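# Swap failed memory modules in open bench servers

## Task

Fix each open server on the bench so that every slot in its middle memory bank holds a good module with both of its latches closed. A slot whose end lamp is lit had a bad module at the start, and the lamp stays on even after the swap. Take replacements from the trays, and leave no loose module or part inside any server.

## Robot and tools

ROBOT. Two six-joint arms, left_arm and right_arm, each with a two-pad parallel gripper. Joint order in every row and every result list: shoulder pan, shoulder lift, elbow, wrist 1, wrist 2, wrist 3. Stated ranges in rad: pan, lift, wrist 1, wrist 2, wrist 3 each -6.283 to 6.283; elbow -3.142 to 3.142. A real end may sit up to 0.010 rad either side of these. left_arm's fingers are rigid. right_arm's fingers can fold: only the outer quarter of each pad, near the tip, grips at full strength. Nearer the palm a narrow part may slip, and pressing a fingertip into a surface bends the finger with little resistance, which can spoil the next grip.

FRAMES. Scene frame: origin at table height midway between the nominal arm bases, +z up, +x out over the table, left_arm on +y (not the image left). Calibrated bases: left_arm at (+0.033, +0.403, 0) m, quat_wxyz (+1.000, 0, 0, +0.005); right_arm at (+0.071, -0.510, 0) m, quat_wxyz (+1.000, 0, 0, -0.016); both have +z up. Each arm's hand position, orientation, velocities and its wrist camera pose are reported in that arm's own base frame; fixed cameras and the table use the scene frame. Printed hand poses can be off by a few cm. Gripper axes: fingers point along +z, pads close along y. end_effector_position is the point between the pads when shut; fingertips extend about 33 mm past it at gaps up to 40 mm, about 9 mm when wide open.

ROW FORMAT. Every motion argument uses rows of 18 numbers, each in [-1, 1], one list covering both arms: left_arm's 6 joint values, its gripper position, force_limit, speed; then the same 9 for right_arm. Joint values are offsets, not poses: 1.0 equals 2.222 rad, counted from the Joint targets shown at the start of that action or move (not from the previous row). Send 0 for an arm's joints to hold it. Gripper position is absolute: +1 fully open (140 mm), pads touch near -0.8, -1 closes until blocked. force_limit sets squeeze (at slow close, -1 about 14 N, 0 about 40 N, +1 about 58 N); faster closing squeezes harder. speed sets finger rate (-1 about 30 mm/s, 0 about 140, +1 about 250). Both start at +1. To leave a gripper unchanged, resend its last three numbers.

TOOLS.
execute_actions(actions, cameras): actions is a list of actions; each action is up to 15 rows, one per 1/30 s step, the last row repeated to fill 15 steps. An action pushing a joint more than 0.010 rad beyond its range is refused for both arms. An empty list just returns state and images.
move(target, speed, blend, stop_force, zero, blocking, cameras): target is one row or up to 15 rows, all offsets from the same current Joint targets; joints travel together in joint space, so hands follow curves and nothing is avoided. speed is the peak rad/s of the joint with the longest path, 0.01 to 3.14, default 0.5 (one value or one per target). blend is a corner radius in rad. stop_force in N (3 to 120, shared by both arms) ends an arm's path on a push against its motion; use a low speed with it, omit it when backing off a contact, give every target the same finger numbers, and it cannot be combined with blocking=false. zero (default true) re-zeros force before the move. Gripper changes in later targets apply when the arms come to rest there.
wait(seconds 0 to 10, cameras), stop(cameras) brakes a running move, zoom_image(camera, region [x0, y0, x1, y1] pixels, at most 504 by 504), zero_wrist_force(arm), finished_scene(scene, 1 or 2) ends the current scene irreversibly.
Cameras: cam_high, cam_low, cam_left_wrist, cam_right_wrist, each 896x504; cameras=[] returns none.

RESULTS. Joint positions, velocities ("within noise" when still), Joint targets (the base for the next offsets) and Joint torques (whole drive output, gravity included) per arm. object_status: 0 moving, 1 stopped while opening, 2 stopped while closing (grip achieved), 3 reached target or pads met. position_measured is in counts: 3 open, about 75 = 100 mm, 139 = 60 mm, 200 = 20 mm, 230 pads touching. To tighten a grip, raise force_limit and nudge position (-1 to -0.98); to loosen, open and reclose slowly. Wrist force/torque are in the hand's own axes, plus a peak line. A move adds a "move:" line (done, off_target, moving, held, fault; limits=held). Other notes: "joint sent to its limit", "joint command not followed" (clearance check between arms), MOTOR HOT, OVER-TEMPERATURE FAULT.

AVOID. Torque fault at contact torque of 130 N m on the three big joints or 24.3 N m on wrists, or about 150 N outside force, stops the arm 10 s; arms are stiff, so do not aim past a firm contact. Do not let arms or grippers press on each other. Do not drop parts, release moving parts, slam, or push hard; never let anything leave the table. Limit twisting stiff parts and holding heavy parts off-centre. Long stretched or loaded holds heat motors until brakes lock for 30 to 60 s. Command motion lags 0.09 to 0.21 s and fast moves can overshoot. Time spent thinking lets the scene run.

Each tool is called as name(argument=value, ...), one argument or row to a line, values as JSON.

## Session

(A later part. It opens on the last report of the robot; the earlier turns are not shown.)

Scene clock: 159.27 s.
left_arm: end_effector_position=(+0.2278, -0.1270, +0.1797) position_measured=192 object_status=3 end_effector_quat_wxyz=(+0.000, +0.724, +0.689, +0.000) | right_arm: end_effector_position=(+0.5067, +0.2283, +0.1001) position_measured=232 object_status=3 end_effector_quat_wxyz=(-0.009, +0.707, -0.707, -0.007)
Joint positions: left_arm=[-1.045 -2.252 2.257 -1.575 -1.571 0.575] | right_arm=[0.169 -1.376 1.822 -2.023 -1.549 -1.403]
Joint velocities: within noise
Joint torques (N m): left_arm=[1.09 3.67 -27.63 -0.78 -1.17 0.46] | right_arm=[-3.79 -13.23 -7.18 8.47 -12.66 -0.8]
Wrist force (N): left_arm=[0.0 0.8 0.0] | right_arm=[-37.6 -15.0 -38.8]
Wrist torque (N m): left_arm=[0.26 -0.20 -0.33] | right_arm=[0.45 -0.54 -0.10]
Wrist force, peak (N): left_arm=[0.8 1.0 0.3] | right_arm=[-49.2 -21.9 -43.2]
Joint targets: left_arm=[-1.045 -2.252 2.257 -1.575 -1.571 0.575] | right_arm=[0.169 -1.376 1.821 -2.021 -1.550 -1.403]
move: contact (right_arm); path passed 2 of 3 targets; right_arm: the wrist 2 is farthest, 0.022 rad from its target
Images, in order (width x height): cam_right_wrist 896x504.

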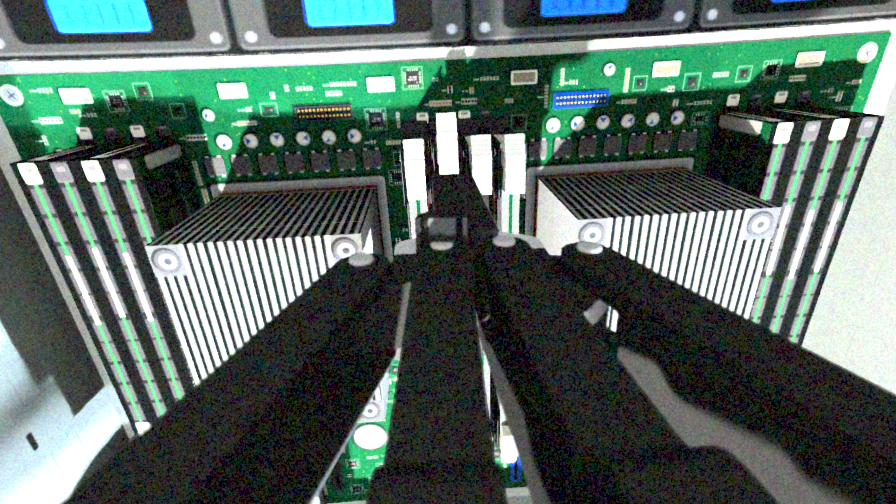

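move(
  target=[0,0,0,0,0,0,-0.5,1,-1,-0.0090,-0.0045,0.0055,-0.0007,0.008,-0.0090,-1,0,-1],
  speed=0.012,
  stop_force=35,
  cameras=["cam_right_wrist"],
)

zoom_image(
  camera="cam_right_wrist",
  region=[370, 80, 530, 220],
)

Scene clock: 166.77 s.
left_arm: end_effector_position=(+0.2278, -0.1270, +0.1797) position_measured=192 object_status=3 end_effector_quat_wxyz=(+0.000, +0.724, +0.689, +0.000) | right_arm: end_effector_position=(+0.5061, +0.2261, +0.1006) position_measured=232 object_status=3 end_effector_quat_wxyz=(-0.018, +0.707, -0.707, -0.017)
Joint positions: left_arm=[-1.045 -2.252 2.257 -1.575 -1.571 0.575] | right_arm=[0.149 -1.386 1.834 -2.027 -1.522 -1.423]
Joint velocities: within noise
Joint torques (N m): left_arm=[0.44 4.44 -27.61 -0.77 -1.11 0.63] | right_arm=[-29.64 -24.22 15.43 8.55 -12.57 -1.31]
Wrist force (N): left_arm=[0.4 0.6 0.2] | right_arm=[-49.2 -30.7 -20.5]
Wrist torque (N m): left_arm=[0.21 -0.28 -0.33] | right_arm=[1.04 -1.04 -0.19]
Wrist force, peak (N): left_arm=[0.4 1.2 0.5] | right_arm=[-49.3 -31.0 -20.3]
Joint targets: left_arm=[-1.045 -2.252 2.257 -1.575 -1.571 0.575] | right_arm=[0.149 -1.386 1.834 -2.023 -1.532 -1.423]
move: off_target (right_arm); right_arm: the wrist 2 is farthest, 0.011 rad from its target
Images, in order (width x height): cam_right_wrist 896x504.

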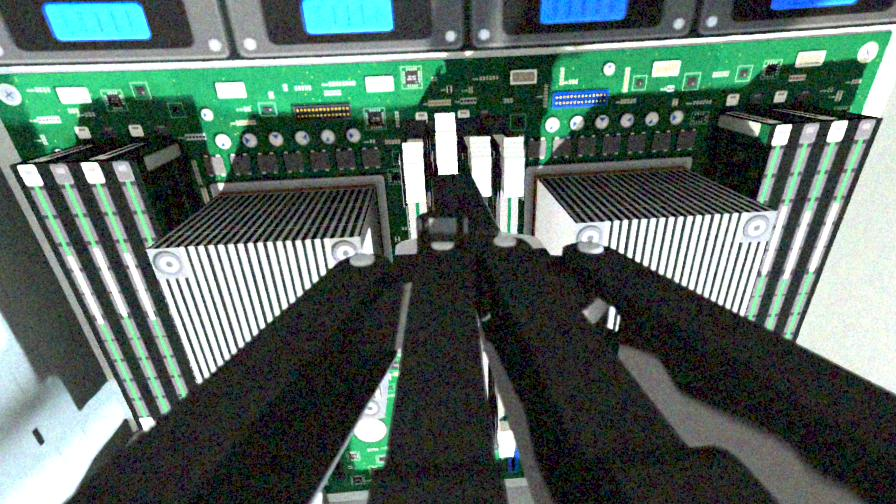

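Scaled by 3.150.

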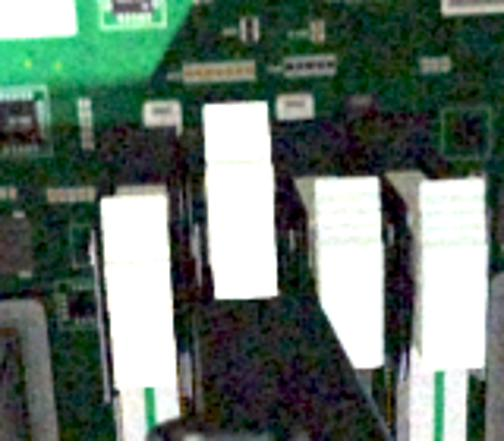

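move(
  target=[
    [0,0,0,0,0,0,-0.5,1,-1,0.0074,0.0053,-0.0068,0.0015,-0.012,0.0074,-1,0,-1],
    [0,0,0,0,0,0,-0.5,1,-1,0.0074,-0.0027,-0.0208,0.0235,-0.012,0.0074,-1,0,-1],
  ],
  speed=0.05,
  cameras=["cam_right_wrist"],
)

zoom_image(
  camera="cam_right_wrist",
  region=[370, 80, 530, 220],
)

Scene clock: 172.77 s.
left_arm: end_effector_position=(+0.2278, -0.1270, +0.1797) position_measured=192 object_status=3 end_effector_quat_wxyz=(+0.000, +0.724, +0.689, +0.000) | right_arm: end_effector_position=(+0.5087, +0.2236, +0.1189) position_measured=232 object_status=3 end_effector_quat_wxyz=(-0.005, +0.707, -0.707, -0.003)
Joint positions: left_arm=[-1.045 -2.252 2.257 -1.575 -1.571 0.575] | right_arm=[0.165 -1.392 1.788 -1.971 -1.559 -1.406]
Joint velocities: within noise
Joint torques (N m): left_arm=[-1.73 3.89 -27.12 -0.99 -1.75 0.7] | right_arm=[12.51 -40.15 -32.87 0 1.59 1.37]
Wrist force (N): left_arm=[0.5 0.9 0.1] | right_arm=[-0.1 -0.5 -2.7]
Wrist torque (N m): left_arm=[0.27 -0.31 -0.33] | right_arm=[-0.09 -0.35 0.10]
Wrist force, peak (N): left_arm=[0.4 1.1 0.4] | right_arm=[-39.1 5.6 -61.0]
Joint targets: left_arm=[-1.045 -2.252 2.257 -1.575 -1.571 0.575] | right_arm=[0.165 -1.392 1.787 -1.971 -1.559 -1.406]
move: done
Images, in order (width x height): cam_right_wrist 896x504.

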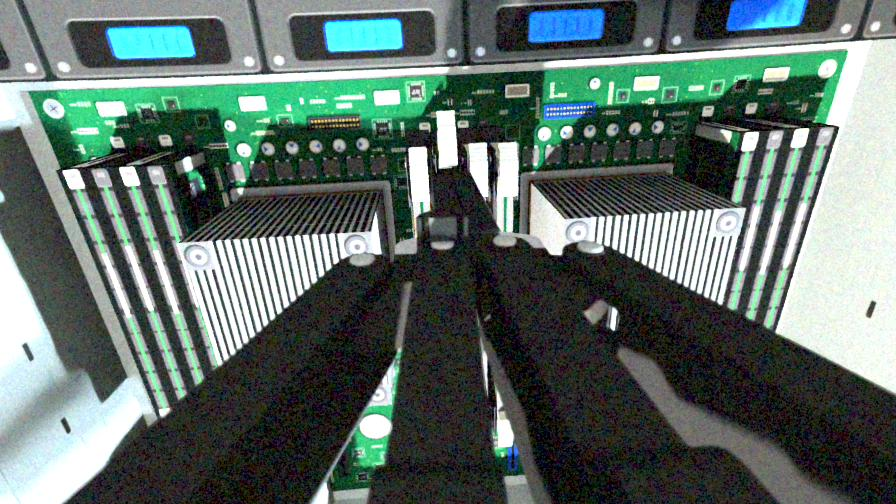

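Scaled by 3.150.

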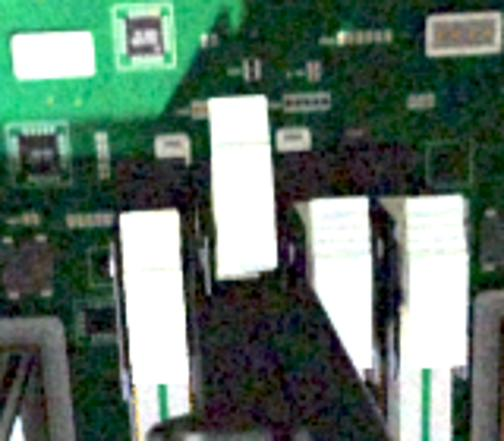

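move(
  target=[-0.0101,0.0019,0.0919,-0.0938,0,-0.0416,-0.62,1,-1,0.0830,0.0401,-0.0996,0.0619,-0.0054,0.99,-1,0,-1],
  speed=0.8,
  cameras=["cam_left_wrist"],
)

move(
  target=[0,0,0,0,0,0,-0.62,1,-1,0,0.0112,0.0275,-0.0386,0,0.507,-1,0,-1],
  speed=0.8,
  cameras=["cam_right_wrist"],
)

zoom_image(
  camera="cam_right_wrist",
  region=[370, 80, 530, 220],
)

Scene clock: 199.23 s.
left_arm: end_effector_position=(+0.2213, -0.1255, +0.0997) position_measured=208 object_status=3 end_effector_quat_wxyz=(+0.000, +0.700, +0.714, +0.000) | right_arm: end_effector_position=(+0.5093, +0.3274, +0.1591) position_measured=232 object_status=3 end_effector_quat_wxyz=(+0.000, +0.220, +0.975, +0.000)
Joint positions: left_arm=[-1.067 -2.248 2.461 -1.784 -1.571 0.483] | right_arm=[0.349 -1.303 1.566 -1.833 -1.571 0.793]
Joint velocities: within noise
Joint torques (N m): left_arm=[-7.91 12.64 -15.88 -4.73 -2.03 -1.68] | right_arm=[12.76 -30.67 -34.15 -0.62 -1.8 1.52]
Wrist force (N): left_arm=[0.4 0.6 0.1] | right_arm=[-0.3 -0.7 -2.3]
Wrist torque (N m): left_arm=[0.23 -0.28 -0.32] | right_arm=[-0.12 -0.31 0.10]
Wrist force, peak (N): left_arm=[0.8 0.9 0.3] | right_arm=[-0.3 -1.1 -2.7]
Joint targets: left_arm=[-1.067 -2.248 2.461 -1.784 -1.571 0.483] | right_arm=[0.349 -1.303 1.566 -1.833 -1.571 0.794]
move: done
Images, in order (width x height): cam_left_wrist 896x504.

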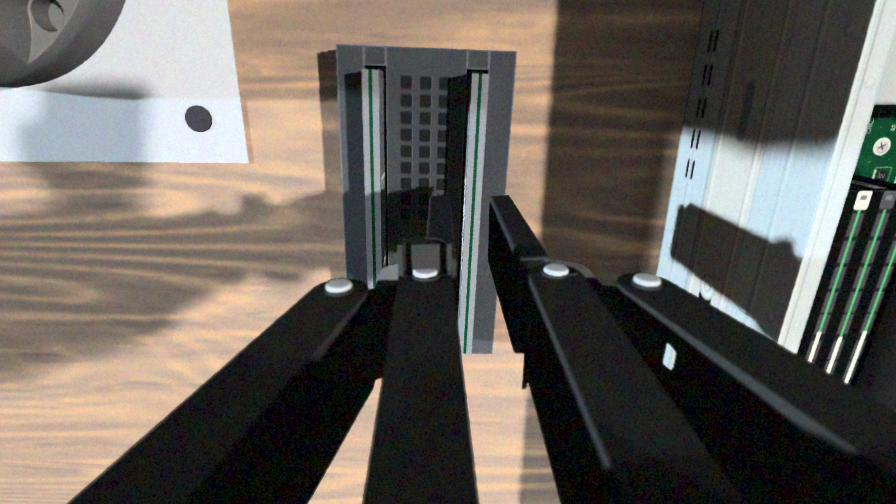

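Scene clock: 201.40 s.
left_arm: end_effector_position=(+0.2213, -0.1255, +0.0997) position_measured=208 object_status=3 end_effector_quat_wxyz=(+0.000, +0.700, +0.714, +0.000) | right_arm: end_effector_position=(+0.5092, +0.3274, +0.1240) position_measured=232 object_status=3 end_effector_quat_wxyz=(+0.000, +0.707, +0.707, -0.001)
Joint positions: left_arm=[-1.067 -2.248 2.461 -1.784 -1.571 0.483] | right_arm=[0.349 -1.278 1.627 -1.919 -1.571 1.92]
Joint velocities: within noise
Joint torques (N m): left_arm=[-6.4 10.36 -20.25 -4.28 -1.92 -1.54] | right_arm=[12.1 -31.33 -10.05 -5.11 -1.57 1.43]
Wrist force (N): left_arm=[0.3 0.7 -0.2] | right_arm=[-0.2 -0.8 -2.5]
Wrist torque (N m): left_arm=[0.24 -0.26 -0.32] | right_arm=[-0.14 -0.32 0.08]
Wrist force, peak (N): left_arm=[0.3 0.8 0.5] | right_arm=[-0.2 -0.6 -2.9]
Joint targets: left_arm=[-1.067 -2.248 2.461 -1.784 -1.571 0.483] | right_arm=[0.349 -1.278 1.627 -1.919 -1.571 1.920]
move: done
Images, in order (width x height): cam_right_wrist 896x504.

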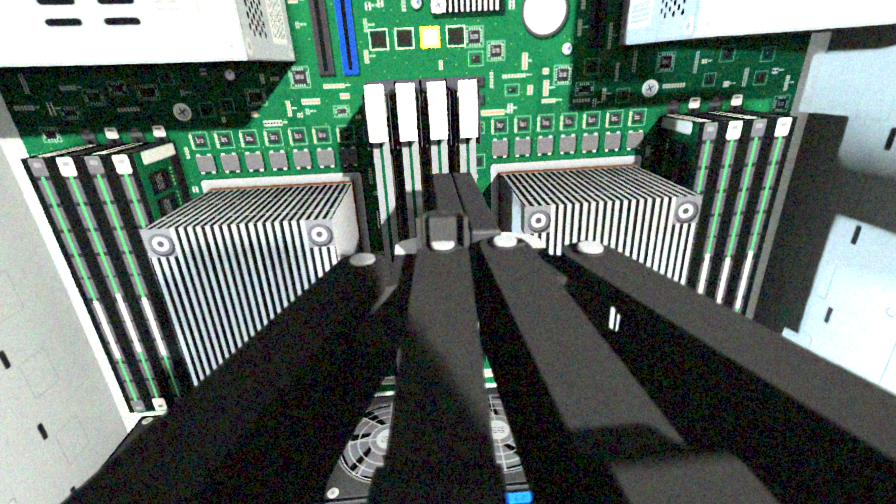

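Scaled by 3.150.

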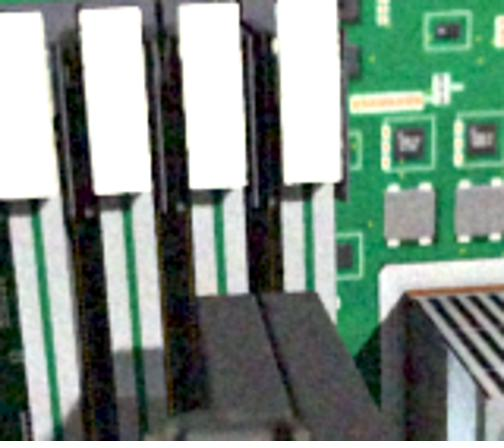

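move(
  target=[0.0044,0.0221,0.0408,-0.0630,0,-0.0069,-0.62,1,-1,0.0048,0.0081,0.0136,-0.0217,0,0.0048,-1,0,-1],
  speed=0.03,
  stop_force=15,
  cameras=["cam_left_wrist","cam_right_wrist"],
)

zoom_image(
  camera="cam_right_wrist",
  region=[370, 80, 530, 220],
)

Scene clock: 221.80 s.
left_arm: end_effector_position=(+0.2232, -0.1245, +0.0598) position_measured=208 object_status=3 end_effector_quat_wxyz=(+0.000, +0.691, +0.723, +0.000) | right_arm: end_effector_position=(+0.5060, +0.3329, +0.1041) position_measured=232 object_status=3 end_effector_quat_wxyz=(+0.000, +0.707, +0.707, -0.001)
Joint positions: left_arm=[-1.058 -2.199 2.552 -1.924 -1.571 0.468] | right_arm=[0.36 -1.26 1.657 -1.967 -1.571 1.931]
Joint velocities: within noise
Joint torques (N m): left_arm=[6.21 9.23 -15.32 -4.32 -1.73 -1.68] | right_arm=[12.43 -31.42 -11.07 -5.13 -0.74 1.5]
Wrist force (N): left_arm=[0.5 0.4 -0.2] | right_arm=[-0.3 -0.9 -2.5]
Wrist torque (N m): left_arm=[0.16 -0.29 -0.31] | right_arm=[-0.17 -0.30 0.09]
Wrist force, peak (N): left_arm=[0.6 0.8 -0.3] | right_arm=[-0.3 -0.9 -2.8]
Joint targets: left_arm=[-1.058 -2.199 2.552 -1.924 -1.571 0.468] | right_arm=[0.360 -1.260 1.657 -1.967 -1.571 1.931]
move: done
Images, in order (width x height): cam_left_wrist 896x504, cam_right_wrist 896x504.

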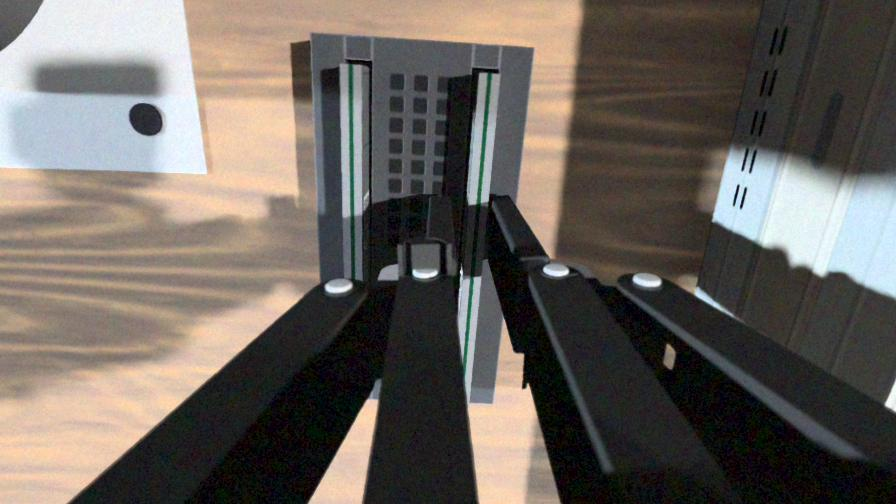

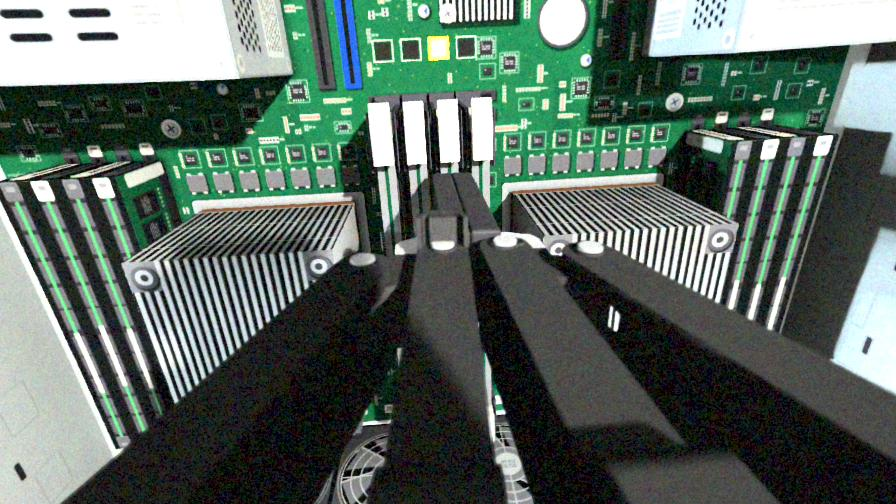

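Scaled by 3.150.

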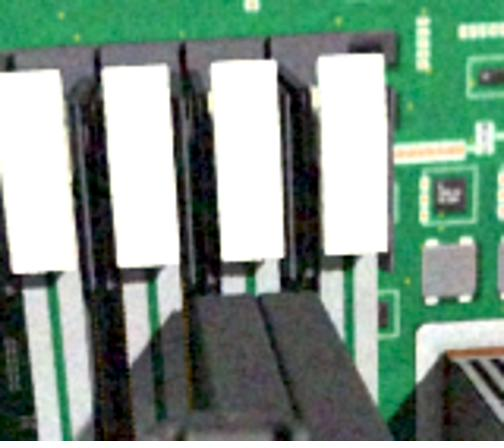

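move(
  target=[
    [0,0,0,0,0,0,-1,1,-1,0.0002,0.0014,0.0036,-0.005,0,0.0002,-1,0,-1],
    [0,0,0,0,0,0,-1,1,-1,0.0128,0.0104,-0.008,-0.0024,0,0.0128,-1,0,-1],
  ],
  speed=[0.02, 0.012],
  stop_force=50,
  cameras=["cam_left_wrist","cam_right_wrist"],
)

zoom_image(
  camera="cam_right_wrist",
  region=[370, 80, 530, 220],
)

Scene clock: 230.23 s.
left_arm: end_effector_position=(+0.2232, -0.1245, +0.0598) position_measured=224 object_status=2 end_effector_quat_wxyz=(+0.000, +0.691, +0.723, +0.000) | right_arm: end_effector_position=(+0.5053, +0.3442, +0.0993) position_measured=232 object_status=3 end_effector_quat_wxyz=(+0.003, +0.707, +0.707, -0.002)
Joint positions: left_arm=[-1.058 -2.199 2.552 -1.924 -1.571 0.468] | right_arm=[0.381 -1.242 1.646 -1.974 -1.577 1.952]
Joint velocities: within noise
Joint torques (N m): left_arm=[5.17 9.06 -22.98 -3.43 -1.65 0.03] | right_arm=[-0.34 -14.97 -0.55 -9.36 12.62 -1.56]
Wrist force (N): left_arm=[5.2 -2.9 -19.8] | right_arm=[-38.7 -16.4 -57.0]
Wrist torque (N m): left_arm=[0.37 -0.14 -0.32] | right_arm=[0.46 -1.88 -0.03]
Wrist force, peak (N): left_arm=[5.9 -3.1 -22.3] | right_arm=[-49.9 -16.7 -60.6]
Joint targets: left_arm=[-1.058 -2.199 2.552 -1.924 -1.571 0.468] | right_arm=[0.381 -1.242 1.646 -1.974 -1.576 1.952]
move: contact (right_arm); path passed 1 of 2 targets
Images, in order (width x height): cam_left_wrist 896x504, cam_right_wrist 896x504.

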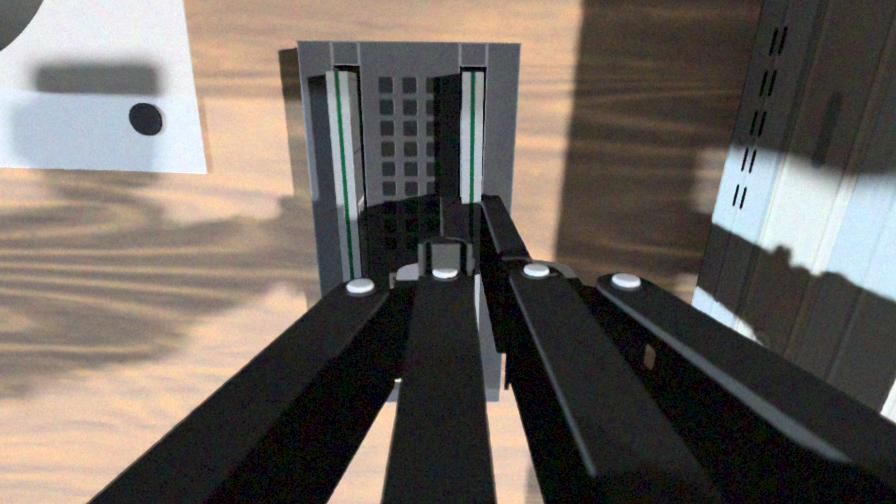

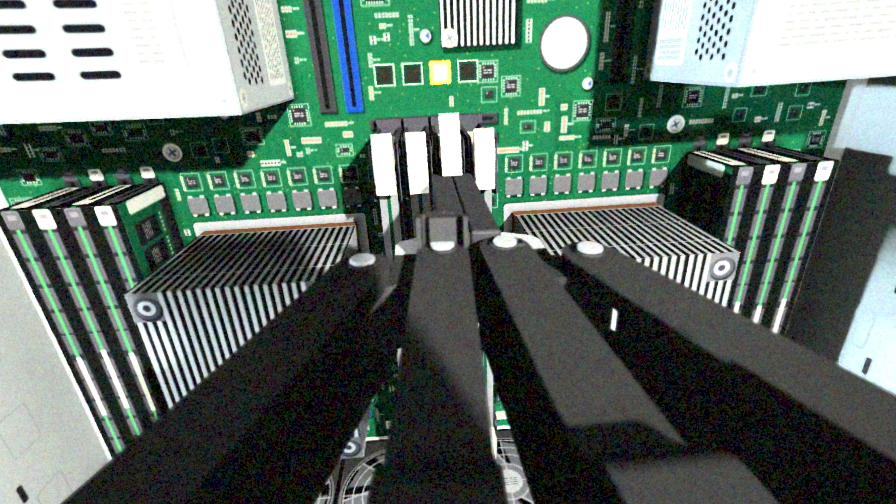

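Scaled by 3.150.

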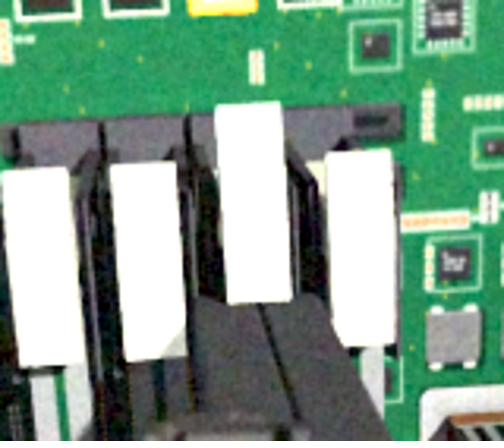

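move(
  target=[0,0,0,0,0,0,-1,1,-1,0.0056,0.004,-0.0051,0.0011,0,0.0056,-1,0,-1],
  speed=0.012,
  stop_force=30,
  cameras=["cam_right_wrist"],
)

zoom_image(
  camera="cam_right_wrist",
  region=[370, 80, 530, 220],
)

Scene clock: 236.27 s.
left_arm: end_effector_position=(+0.2232, -0.1245, +0.0598) position_measured=224 object_status=2 end_effector_quat_wxyz=(+0.000, +0.691, +0.723, +0.000) | right_arm: end_effector_position=(+0.5061, +0.3450, +0.0992) position_measured=232 object_status=3 end_effector_quat_wxyz=(+0.008, +0.707, +0.707, -0.004)
Joint positions: left_arm=[-1.058 -2.199 2.552 -1.924 -1.571 0.468] | right_arm=[0.388 -1.237 1.64 -1.971 -1.589 1.959]
Joint velocities: within noise
Joint torques (N m): left_arm=[3.98 7.6 -22.88 -3.28 -1.49 1.28] | right_arm=[-4.02 2.24 -1.82 -14.21 12.58 -1.38]
Wrist force (N): left_arm=[5.2 -3.0 -20.0] | right_arm=[-52.8 -45.3 -88.3]
Wrist torque (N m): left_arm=[0.36 -0.15 -0.32] | right_arm=[1.74 -1.75 -0.18]
Wrist force, peak (N): left_arm=[5.5 -2.8 -20.5] | right_arm=[-64.1 -46.9 -91.8]
Joint targets: left_arm=[-1.058 -2.199 2.552 -1.924 -1.571 0.468] | right_arm=[0.388 -1.237 1.640 -1.972 -1.588 1.959]
move: contact (right_arm); right_arm: the wrist 2 is farthest, 0.013 rad from its target
Images, in order (width x height): cam_right_wrist 896x504.

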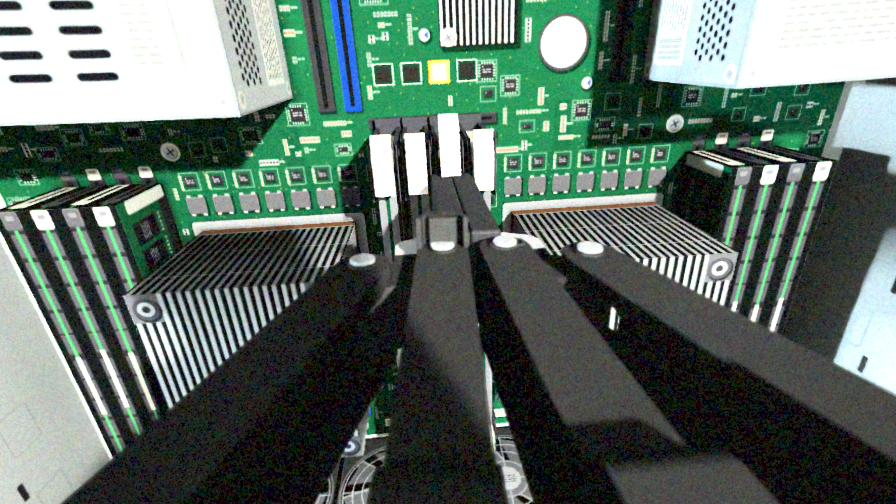

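Scaled by 3.150.

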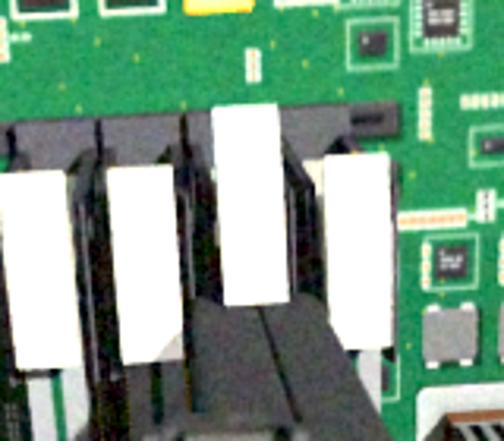

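move(
  target=[
    [0,0,0,0,0,0,-1,1,-1,0,-0.0012,-0.0021,0.0033,0.0077,0,-1,0,-1],
    [0,0,0,0,0,0,-1,1,-1,0.006,0.003,-0.0076,0.0045,0.0077,0.006,-1,0,-1],
  ],
  speed=0.012,
  cameras=["cam_right_wrist"],
)

zoom_image(
  camera="cam_right_wrist",
  region=[370, 80, 530, 220],
)

Scene clock: 242.20 s.
left_arm: end_effector_position=(+0.2232, -0.1245, +0.0598) position_measured=224 object_status=2 end_effector_quat_wxyz=(+0.000, +0.691, +0.723, +0.000) | right_arm: end_effector_position=(+0.5054, +0.3535, +0.1020) position_measured=232 object_status=3 end_effector_quat_wxyz=(+0.008, +0.707, +0.707, -0.004)
Joint positions: left_arm=[-1.058 -2.199 2.552 -1.924 -1.571 0.468] | right_arm=[0.402 -1.231 1.623 -1.962 -1.588 1.972]
Joint velocities: within noise
Joint torques (N m): left_arm=[2.63 8.47 -20.68 -2.3 -1.74 1.11] | right_arm=[29.05 7.37 -27.08 -10.41 12.69 1.67]
Wrist force (N): left_arm=[5.2 -3.2 -19.5] | right_arm=[-58.2 -30.8 -71.2]
Wrist torque (N m): left_arm=[0.33 -0.13 -0.32] | right_arm=[1.09 -1.98 -0.13]
Wrist force, peak (N): left_arm=[5.3 -3.3 -20.6] | right_arm=[-55.2 -44.8 -88.6]
Joint targets: left_arm=[-1.058 -2.199 2.552 -1.924 -1.571 0.468] | right_arm=[0.402 -1.231 1.623 -1.962 -1.571 1.972]
move: off_target (right_arm); right_arm: the wrist 2 is farthest, 0.017 rad from its target
Images, in order (width x height): cam_right_wrist 896x504.

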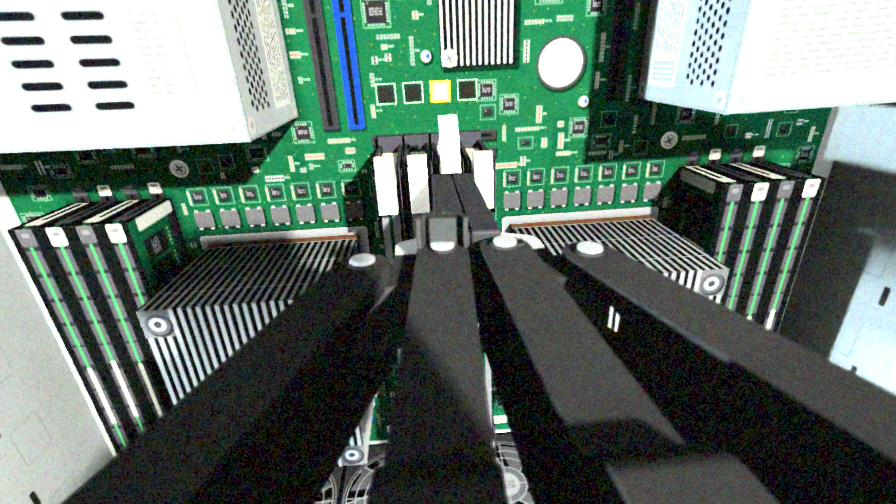

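Scaled by 3.150.

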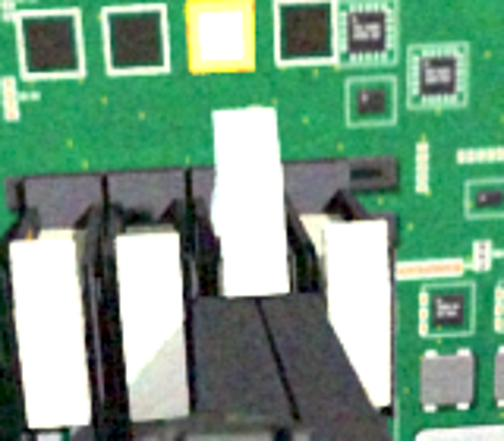

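move(
  target=[
    [0,-0.0201,-0.0415,0.0616,0,0,-1,1,-1,0,-0.0085,-0.0135,0.0223,0,0,-1,0,-1],
    [0,-0.0317,-0.1533,0.1850,0,0,-1,1,-1,-0.0553,-0.0582,0.0068,0.0511,0,-0.0549,-1,0,-1],
  ],
  speed=[0.06,0.3],
)

zoom_image(
  camera="cam_low",
  region=[380, 190, 540, 300],
)

zoom_image(
  camera="cam_right_wrist",
  region=[350, 80, 530, 240],
)

Scene clock: 255.17 s.
left_arm: end_effector_position=(+0.2232, -0.1245, +0.1996) position_measured=224 object_status=2 end_effector_quat_wxyz=(+0.000, +0.691, +0.723, +0.000) | right_arm: end_effector_position=(+0.5070, +0.2839, +0.1592) position_measured=232 object_status=3 end_effector_quat_wxyz=(+0.000, +0.707, +0.707, +0.000)
Joint positions: left_arm=[-1.058 -2.269 2.211 -1.513 -1.571 0.468] | right_arm=[0.279 -1.36 1.638 -1.848 -1.571 1.851]
Joint velocities: within noise
Joint torques (N m): left_arm=[1.92 -1.67 -33.75 -0.8 -1.75 1.03] | right_arm=[-14.43 -42.38 -10.37 -0.59 -1.52 -1.83]
Wrist force (N): left_arm=[0.3 1.0 0.8] | right_arm=[-4.3 -2.7 -2.6]
Wrist torque (N m): left_arm=[0.30 -0.27 -0.33] | right_arm=[-0.58 0.56 0.09]
Wrist force, peak (N): left_arm=[5.2 -3.1 -20.5] | right_arm=[-58.8 -32.8 -73.2]
Joint targets: left_arm=[-1.058 -2.269 2.211 -1.513 -1.571 0.468] | right_arm=[0.279 -1.360 1.638 -1.848 -1.571 1.850]
move: done

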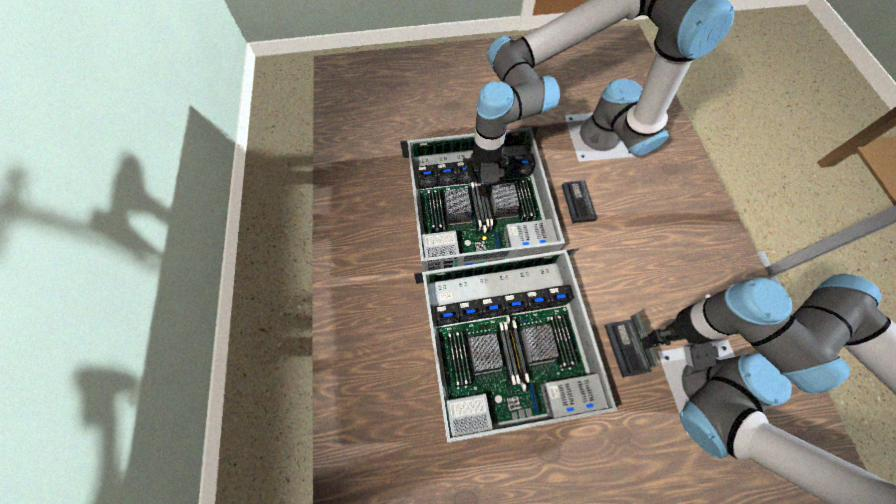

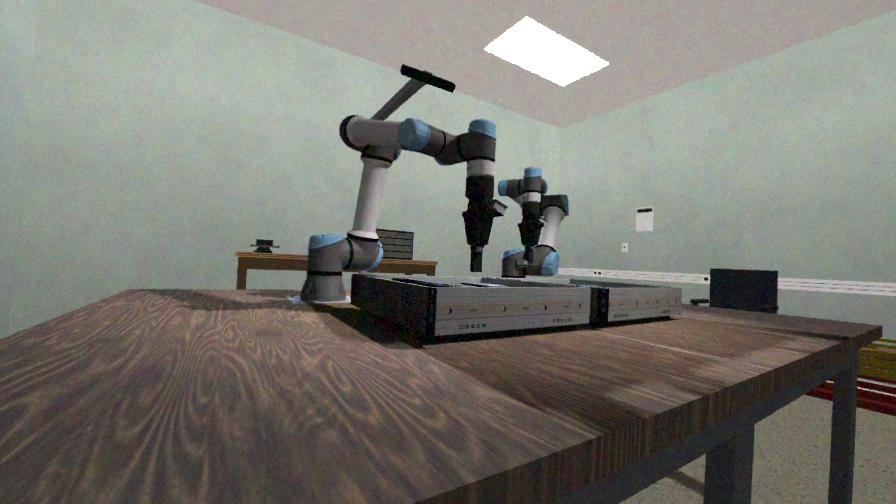

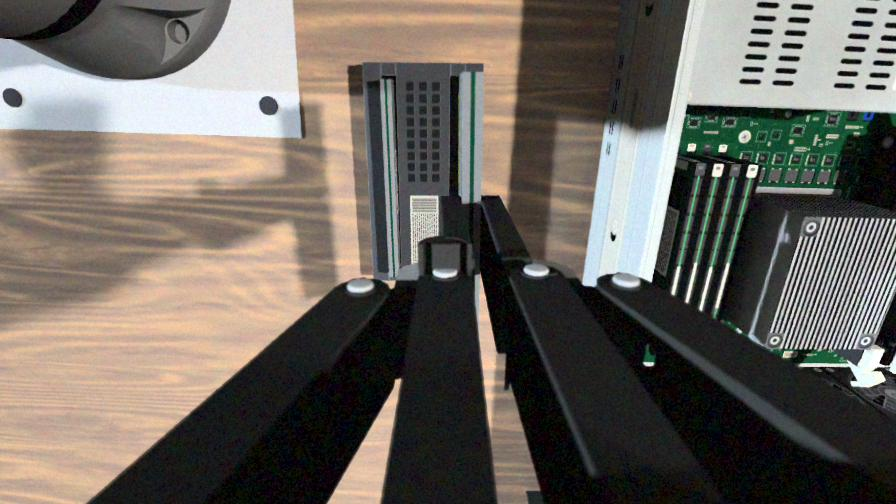

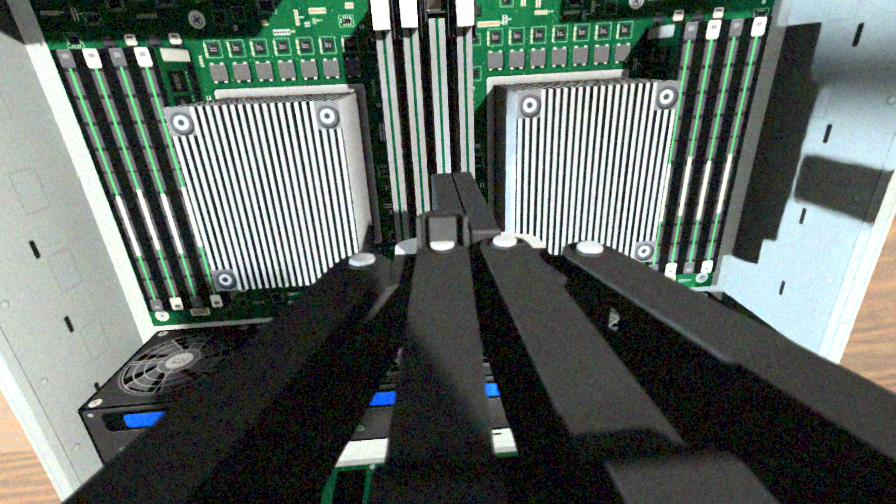

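Scaled by 3.150.

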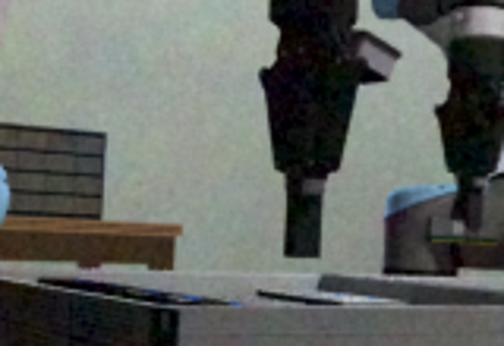

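Scaled by 2.800.

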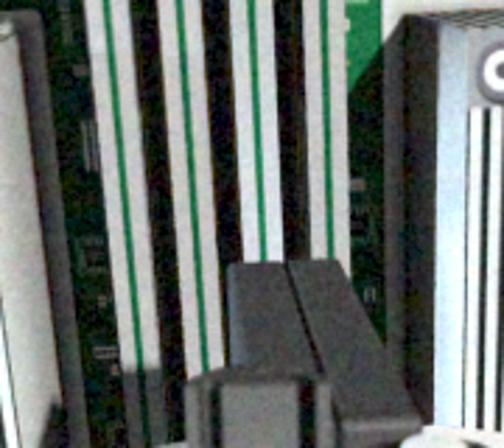

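move(
  target=[0.2318,0.3938,-0.2862,-0.1071,0,0.2552,-1,1,-1,-0.0003,0.0153,0.0352,-0.0509,0,-0.005,-0.66,0,-1],
  speed=0.4,
)

zoom_image(
  camera="cam_right_wrist",
  region=[350, 80, 530, 240],
)

zoom_image(
  camera="cam_low",
  region=[540, 210, 640, 290],
)

Scene clock: 270.40 s.
left_arm: end_effector_position=(+0.5481, -0.1749, +0.1993) position_measured=224 object_status=2 end_effector_quat_wxyz=(+0.000, +0.709, +0.705, +0.000) | right_arm: end_effector_position=(+0.5071, +0.2834, +0.1145) position_measured=213 object_status=3 end_effector_quat_wxyz=(+0.000, +0.704, +0.710, +0.000)
Joint positions: left_arm=[-0.543 -1.395 1.575 -1.751 -1.571 1.034] | right_arm=[0.278 -1.326 1.716 -1.961 -1.571 1.839]
Joint velocities: within noise
Joint torques (N m): left_arm=[5.51 -23.96 -31.05 -4.86 -1.8 1.59] | right_arm=[-13.64 -28.38 -9.44 -5.19 -0.85 -1.65]
Wrist force (N): left_arm=[0.3 0.5 0.3] | right_arm=[-4.4 -2.8 -2.6]
Wrist torque (N m): left_arm=[0.19 -0.24 -0.32] | right_arm=[-0.58 0.58 0.10]
Wrist force, peak (N): left_arm=[0.8 1.7 0.8] | right_arm=[-4.6 -2.9 -3.0]
Joint targets: left_arm=[-0.543 -1.394 1.575 -1.751 -1.571 1.035] | right_arm=[0.278 -1.326 1.716 -1.961 -1.571 1.839]
move: done

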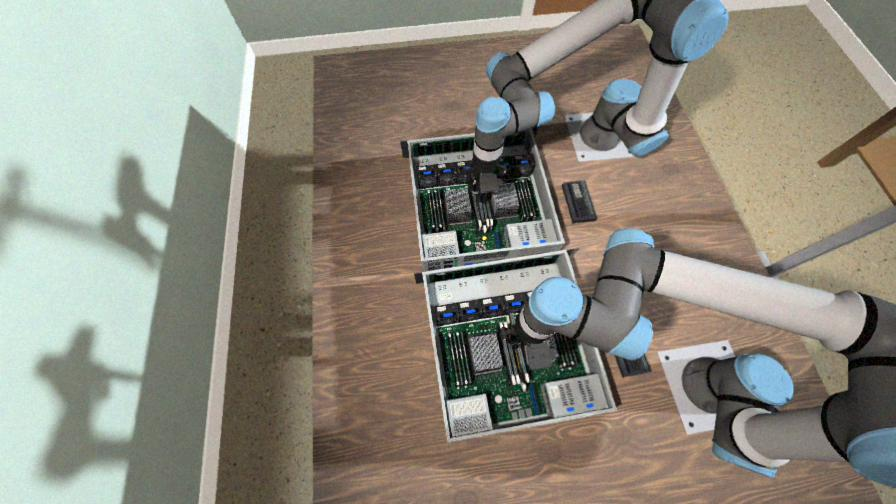

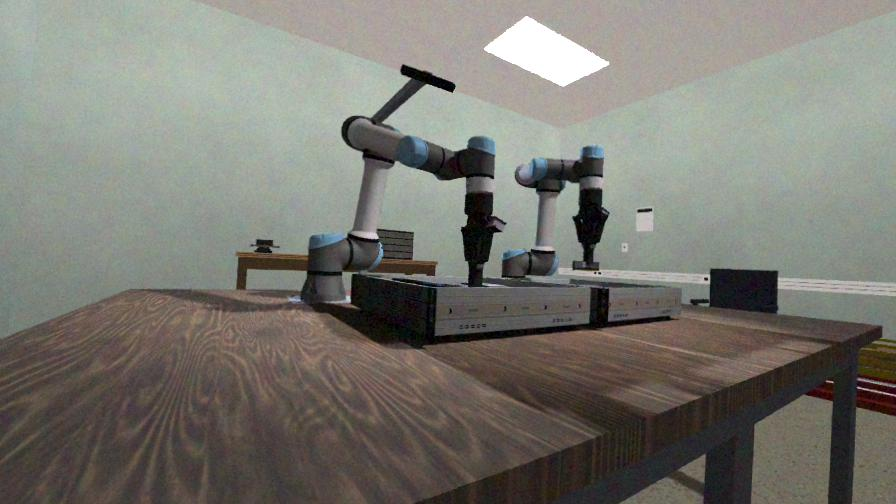

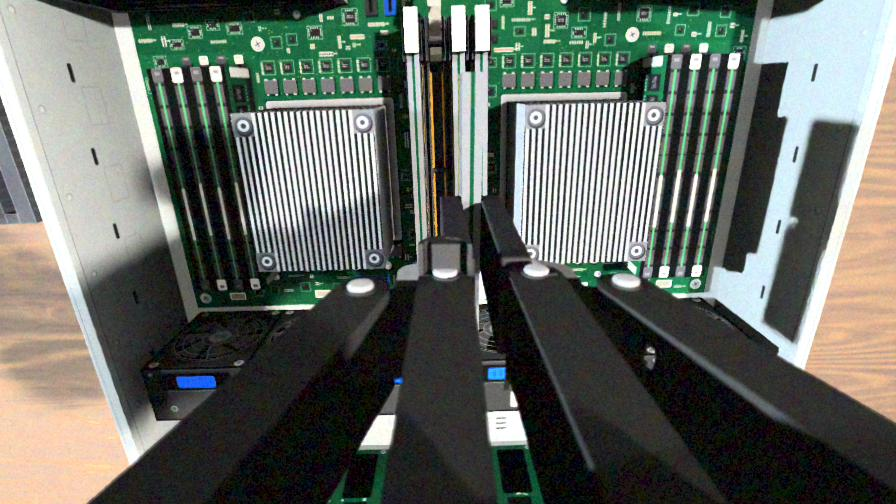

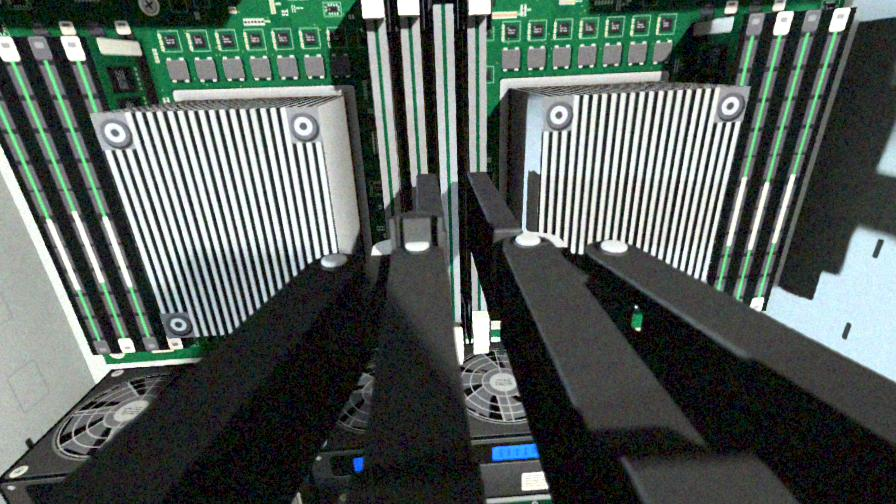

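Scaled by 2.800.

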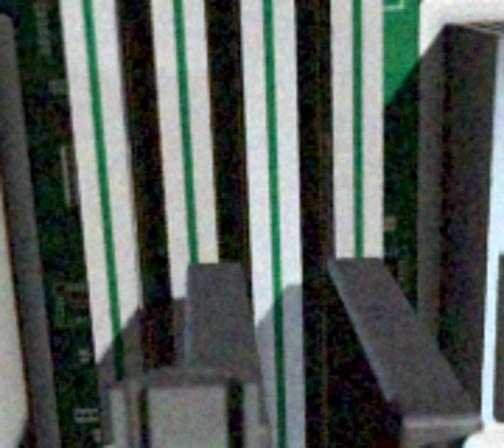

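Scaled by 5.040.

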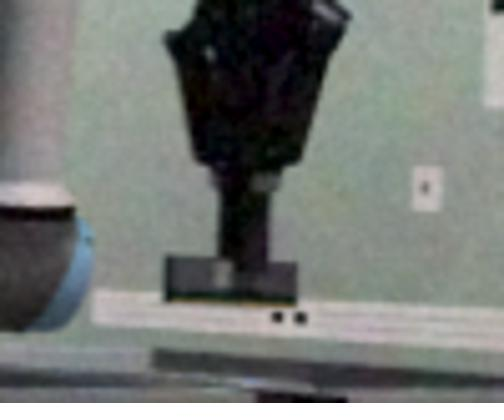

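move(
  target=[
    [0,0,0,0,0,0,-1,1,-1,0.0003,-0.0008,0.001,-0.0002,0,0.0003,-0.68,0,-1],
    [0,0,0,0,0,0,-1,1,-1,0.0003,0.0044,0.0098,-0.0142,0,0.0003,-0.68,0,-1],
  ],
  speed=0.02,
  stop_force=10,
  cameras=["cam_right_wrist"],
)

zoom_image(
  camera="cam_right_wrist",
  region=[350, 100, 530, 240],
)

Scene clock: 277.70 s.
left_arm: end_effector_position=(+0.5483, -0.1749, +0.1992) position_measured=224 object_status=2 end_effector_quat_wxyz=(+0.000, +0.709, +0.705, +0.000) | right_arm: end_effector_position=(+0.5061, +0.2835, +0.1021) position_measured=214 object_status=3 end_effector_quat_wxyz=(+0.000, +0.704, +0.711, +0.000)
Joint positions: left_arm=[-0.543 -1.394 1.575 -1.751 -1.571 1.035] | right_arm=[0.279 -1.316 1.738 -1.993 -1.571 1.84]
Joint velocities: within noise
Joint torques (N m): left_arm=[4.87 -23.95 -21.92 -3.88 -1.44 1.56] | right_arm=[12.44 -28.66 -10.74 -5.2 -0.15 1.43]
Wrist force (N): left_arm=[0.0 0.1 0.1] | right_arm=[-4.6 -2.8 -2.5]
Wrist torque (N m): left_arm=[0.10 -0.19 -0.31] | right_arm=[-0.59 0.61 0.09]
Wrist force, peak (N): left_arm=[0.5 0.9 0.6] | right_arm=[-4.9 -2.9 -2.6]
Joint targets: left_arm=[-0.543 -1.394 1.575 -1.751 -1.571 1.035] | right_arm=[0.279 -1.316 1.738 -1.993 -1.571 1.840]
move: done
Images, in order (width x height): cam_right_wrist 896x504.

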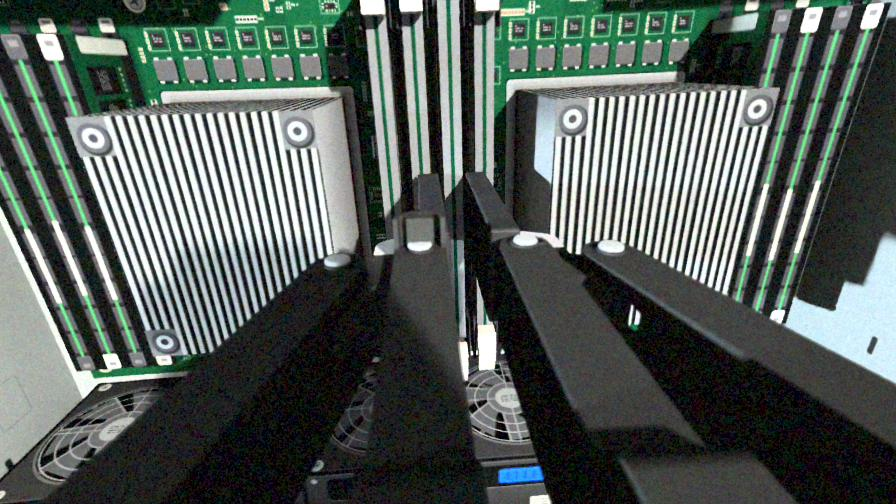

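Scaled by 2.800.

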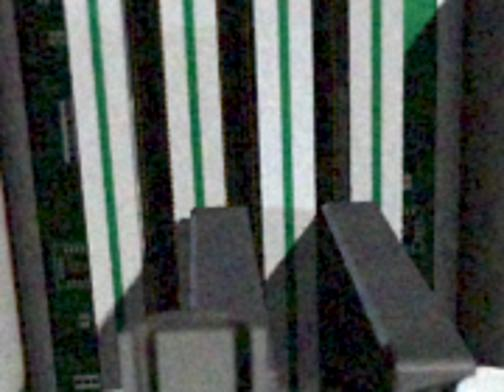

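move(
  target=[0,0,0,0,0,0,-1,1,-1,0,0.0016,0.0028,-0.0044,0,0,-0.68,0,-1],
  speed=0.01,
  stop_force=8,
  cameras=[],
)

move(
  target=[0,0,0,0,0,0,-1,1,-1,0,0,0,0,0,0,-1,1,-1],
  cameras=["cam_right_wrist"],
)

Scene clock: 281.83 s.
left_arm: end_effector_position=(+0.5483, -0.1749, +0.1992) position_measured=224 object_status=2 end_effector_quat_wxyz=(+0.000, +0.709, +0.705, +0.000) | right_arm: end_effector_position=(+0.5060, +0.2835, +0.0982) position_measured=214 object_status=3 end_effector_quat_wxyz=(+0.000, +0.704, +0.711, +0.000)
Joint positions: left_arm=[-0.543 -1.394 1.575 -1.751 -1.571 1.035] | right_arm=[0.279 -1.313 1.744 -2.003 -1.571 1.84]
Joint velocities: within noise
Joint torques (N m): left_arm=[4.18 -24.45 -17.83 -3.39 -1.69 1.55] | right_arm=[11.9 -28.93 -10.42 -5.03 0.28 1.37]
Wrist force (N): left_arm=[0.3 0.4 0.5] | right_arm=[-4.4 -2.7 -2.7]
Wrist torque (N m): left_arm=[0.17 -0.25 -0.32] | right_arm=[-0.56 0.57 0.09]
Wrist force, peak (N): left_arm=[0.8 0.8 0.2] | right_arm=[-4.9 -2.8 -2.8]
Joint targets: left_arm=[-0.543 -1.394 1.575 -1.751 -1.571 1.035] | right_arm=[0.279 -1.313 1.744 -2.003 -1.571 1.840]
move: done
No camera images: "cameras" was empty.

Scene clock: 282.70 s.
left_arm: end_effector_position=(+0.5483, -0.1749, +0.1992) position_measured=224 object_status=2 end_effector_quat_wxyz=(+0.000, +0.709, +0.705, +0.000) | right_arm: end_effector_position=(+0.5060, +0.2835, +0.0982) position_measured=224 object_status=0 end_effector_quat_wxyz=(+0.000, +0.704, +0.711, +0.000)
Joint positions: left_arm=[-0.543 -1.394 1.575 -1.751 -1.571 1.035] | right_arm=[0.279 -1.313 1.744 -2.003 -1.571 1.84]
Joint velocities: within noise
Joint torques (N m): left_arm=[3.13 -23.83 -19.82 -3.26 -1.57 1.73] | right_arm=[11.79 -39.08 -12.14 5.45 0.4 1.34]
Wrist force (N): left_arm=[0.0 0.6 0.3] | right_arm=[-3.5 17.1 -1.4]
Wrist torque (N m): left_arm=[0.20 -0.18 -0.32] | right_arm=[-1.22 0.65 -0.77]
Wrist force, peak (N): left_arm=[0.6 0.8 0.6] | right_arm=[-3.9 16.7 5.2]
Joint targets: left_arm=[-0.543 -1.394 1.575 -1.751 -1.571 1.035] | right_arm=[0.279 -1.313 1.744 -2.003 -1.571 1.840]
move: done
Images, in order (width x height): cam_right_wrist 896x504.

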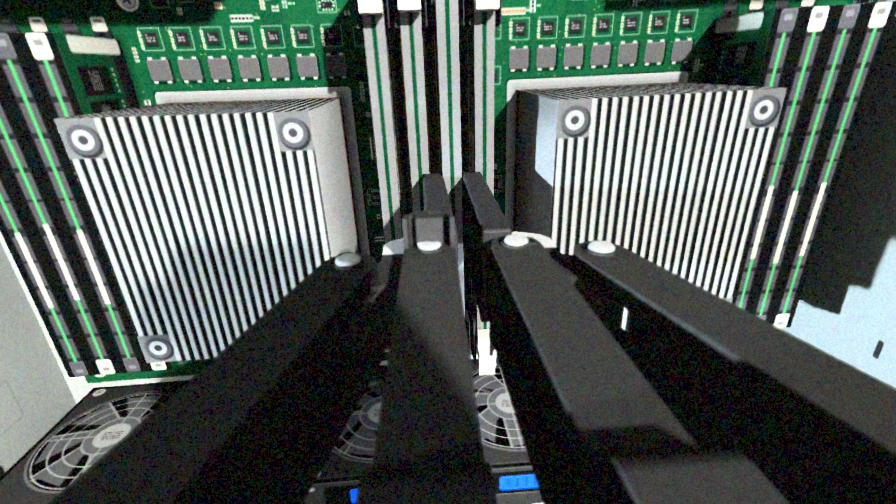

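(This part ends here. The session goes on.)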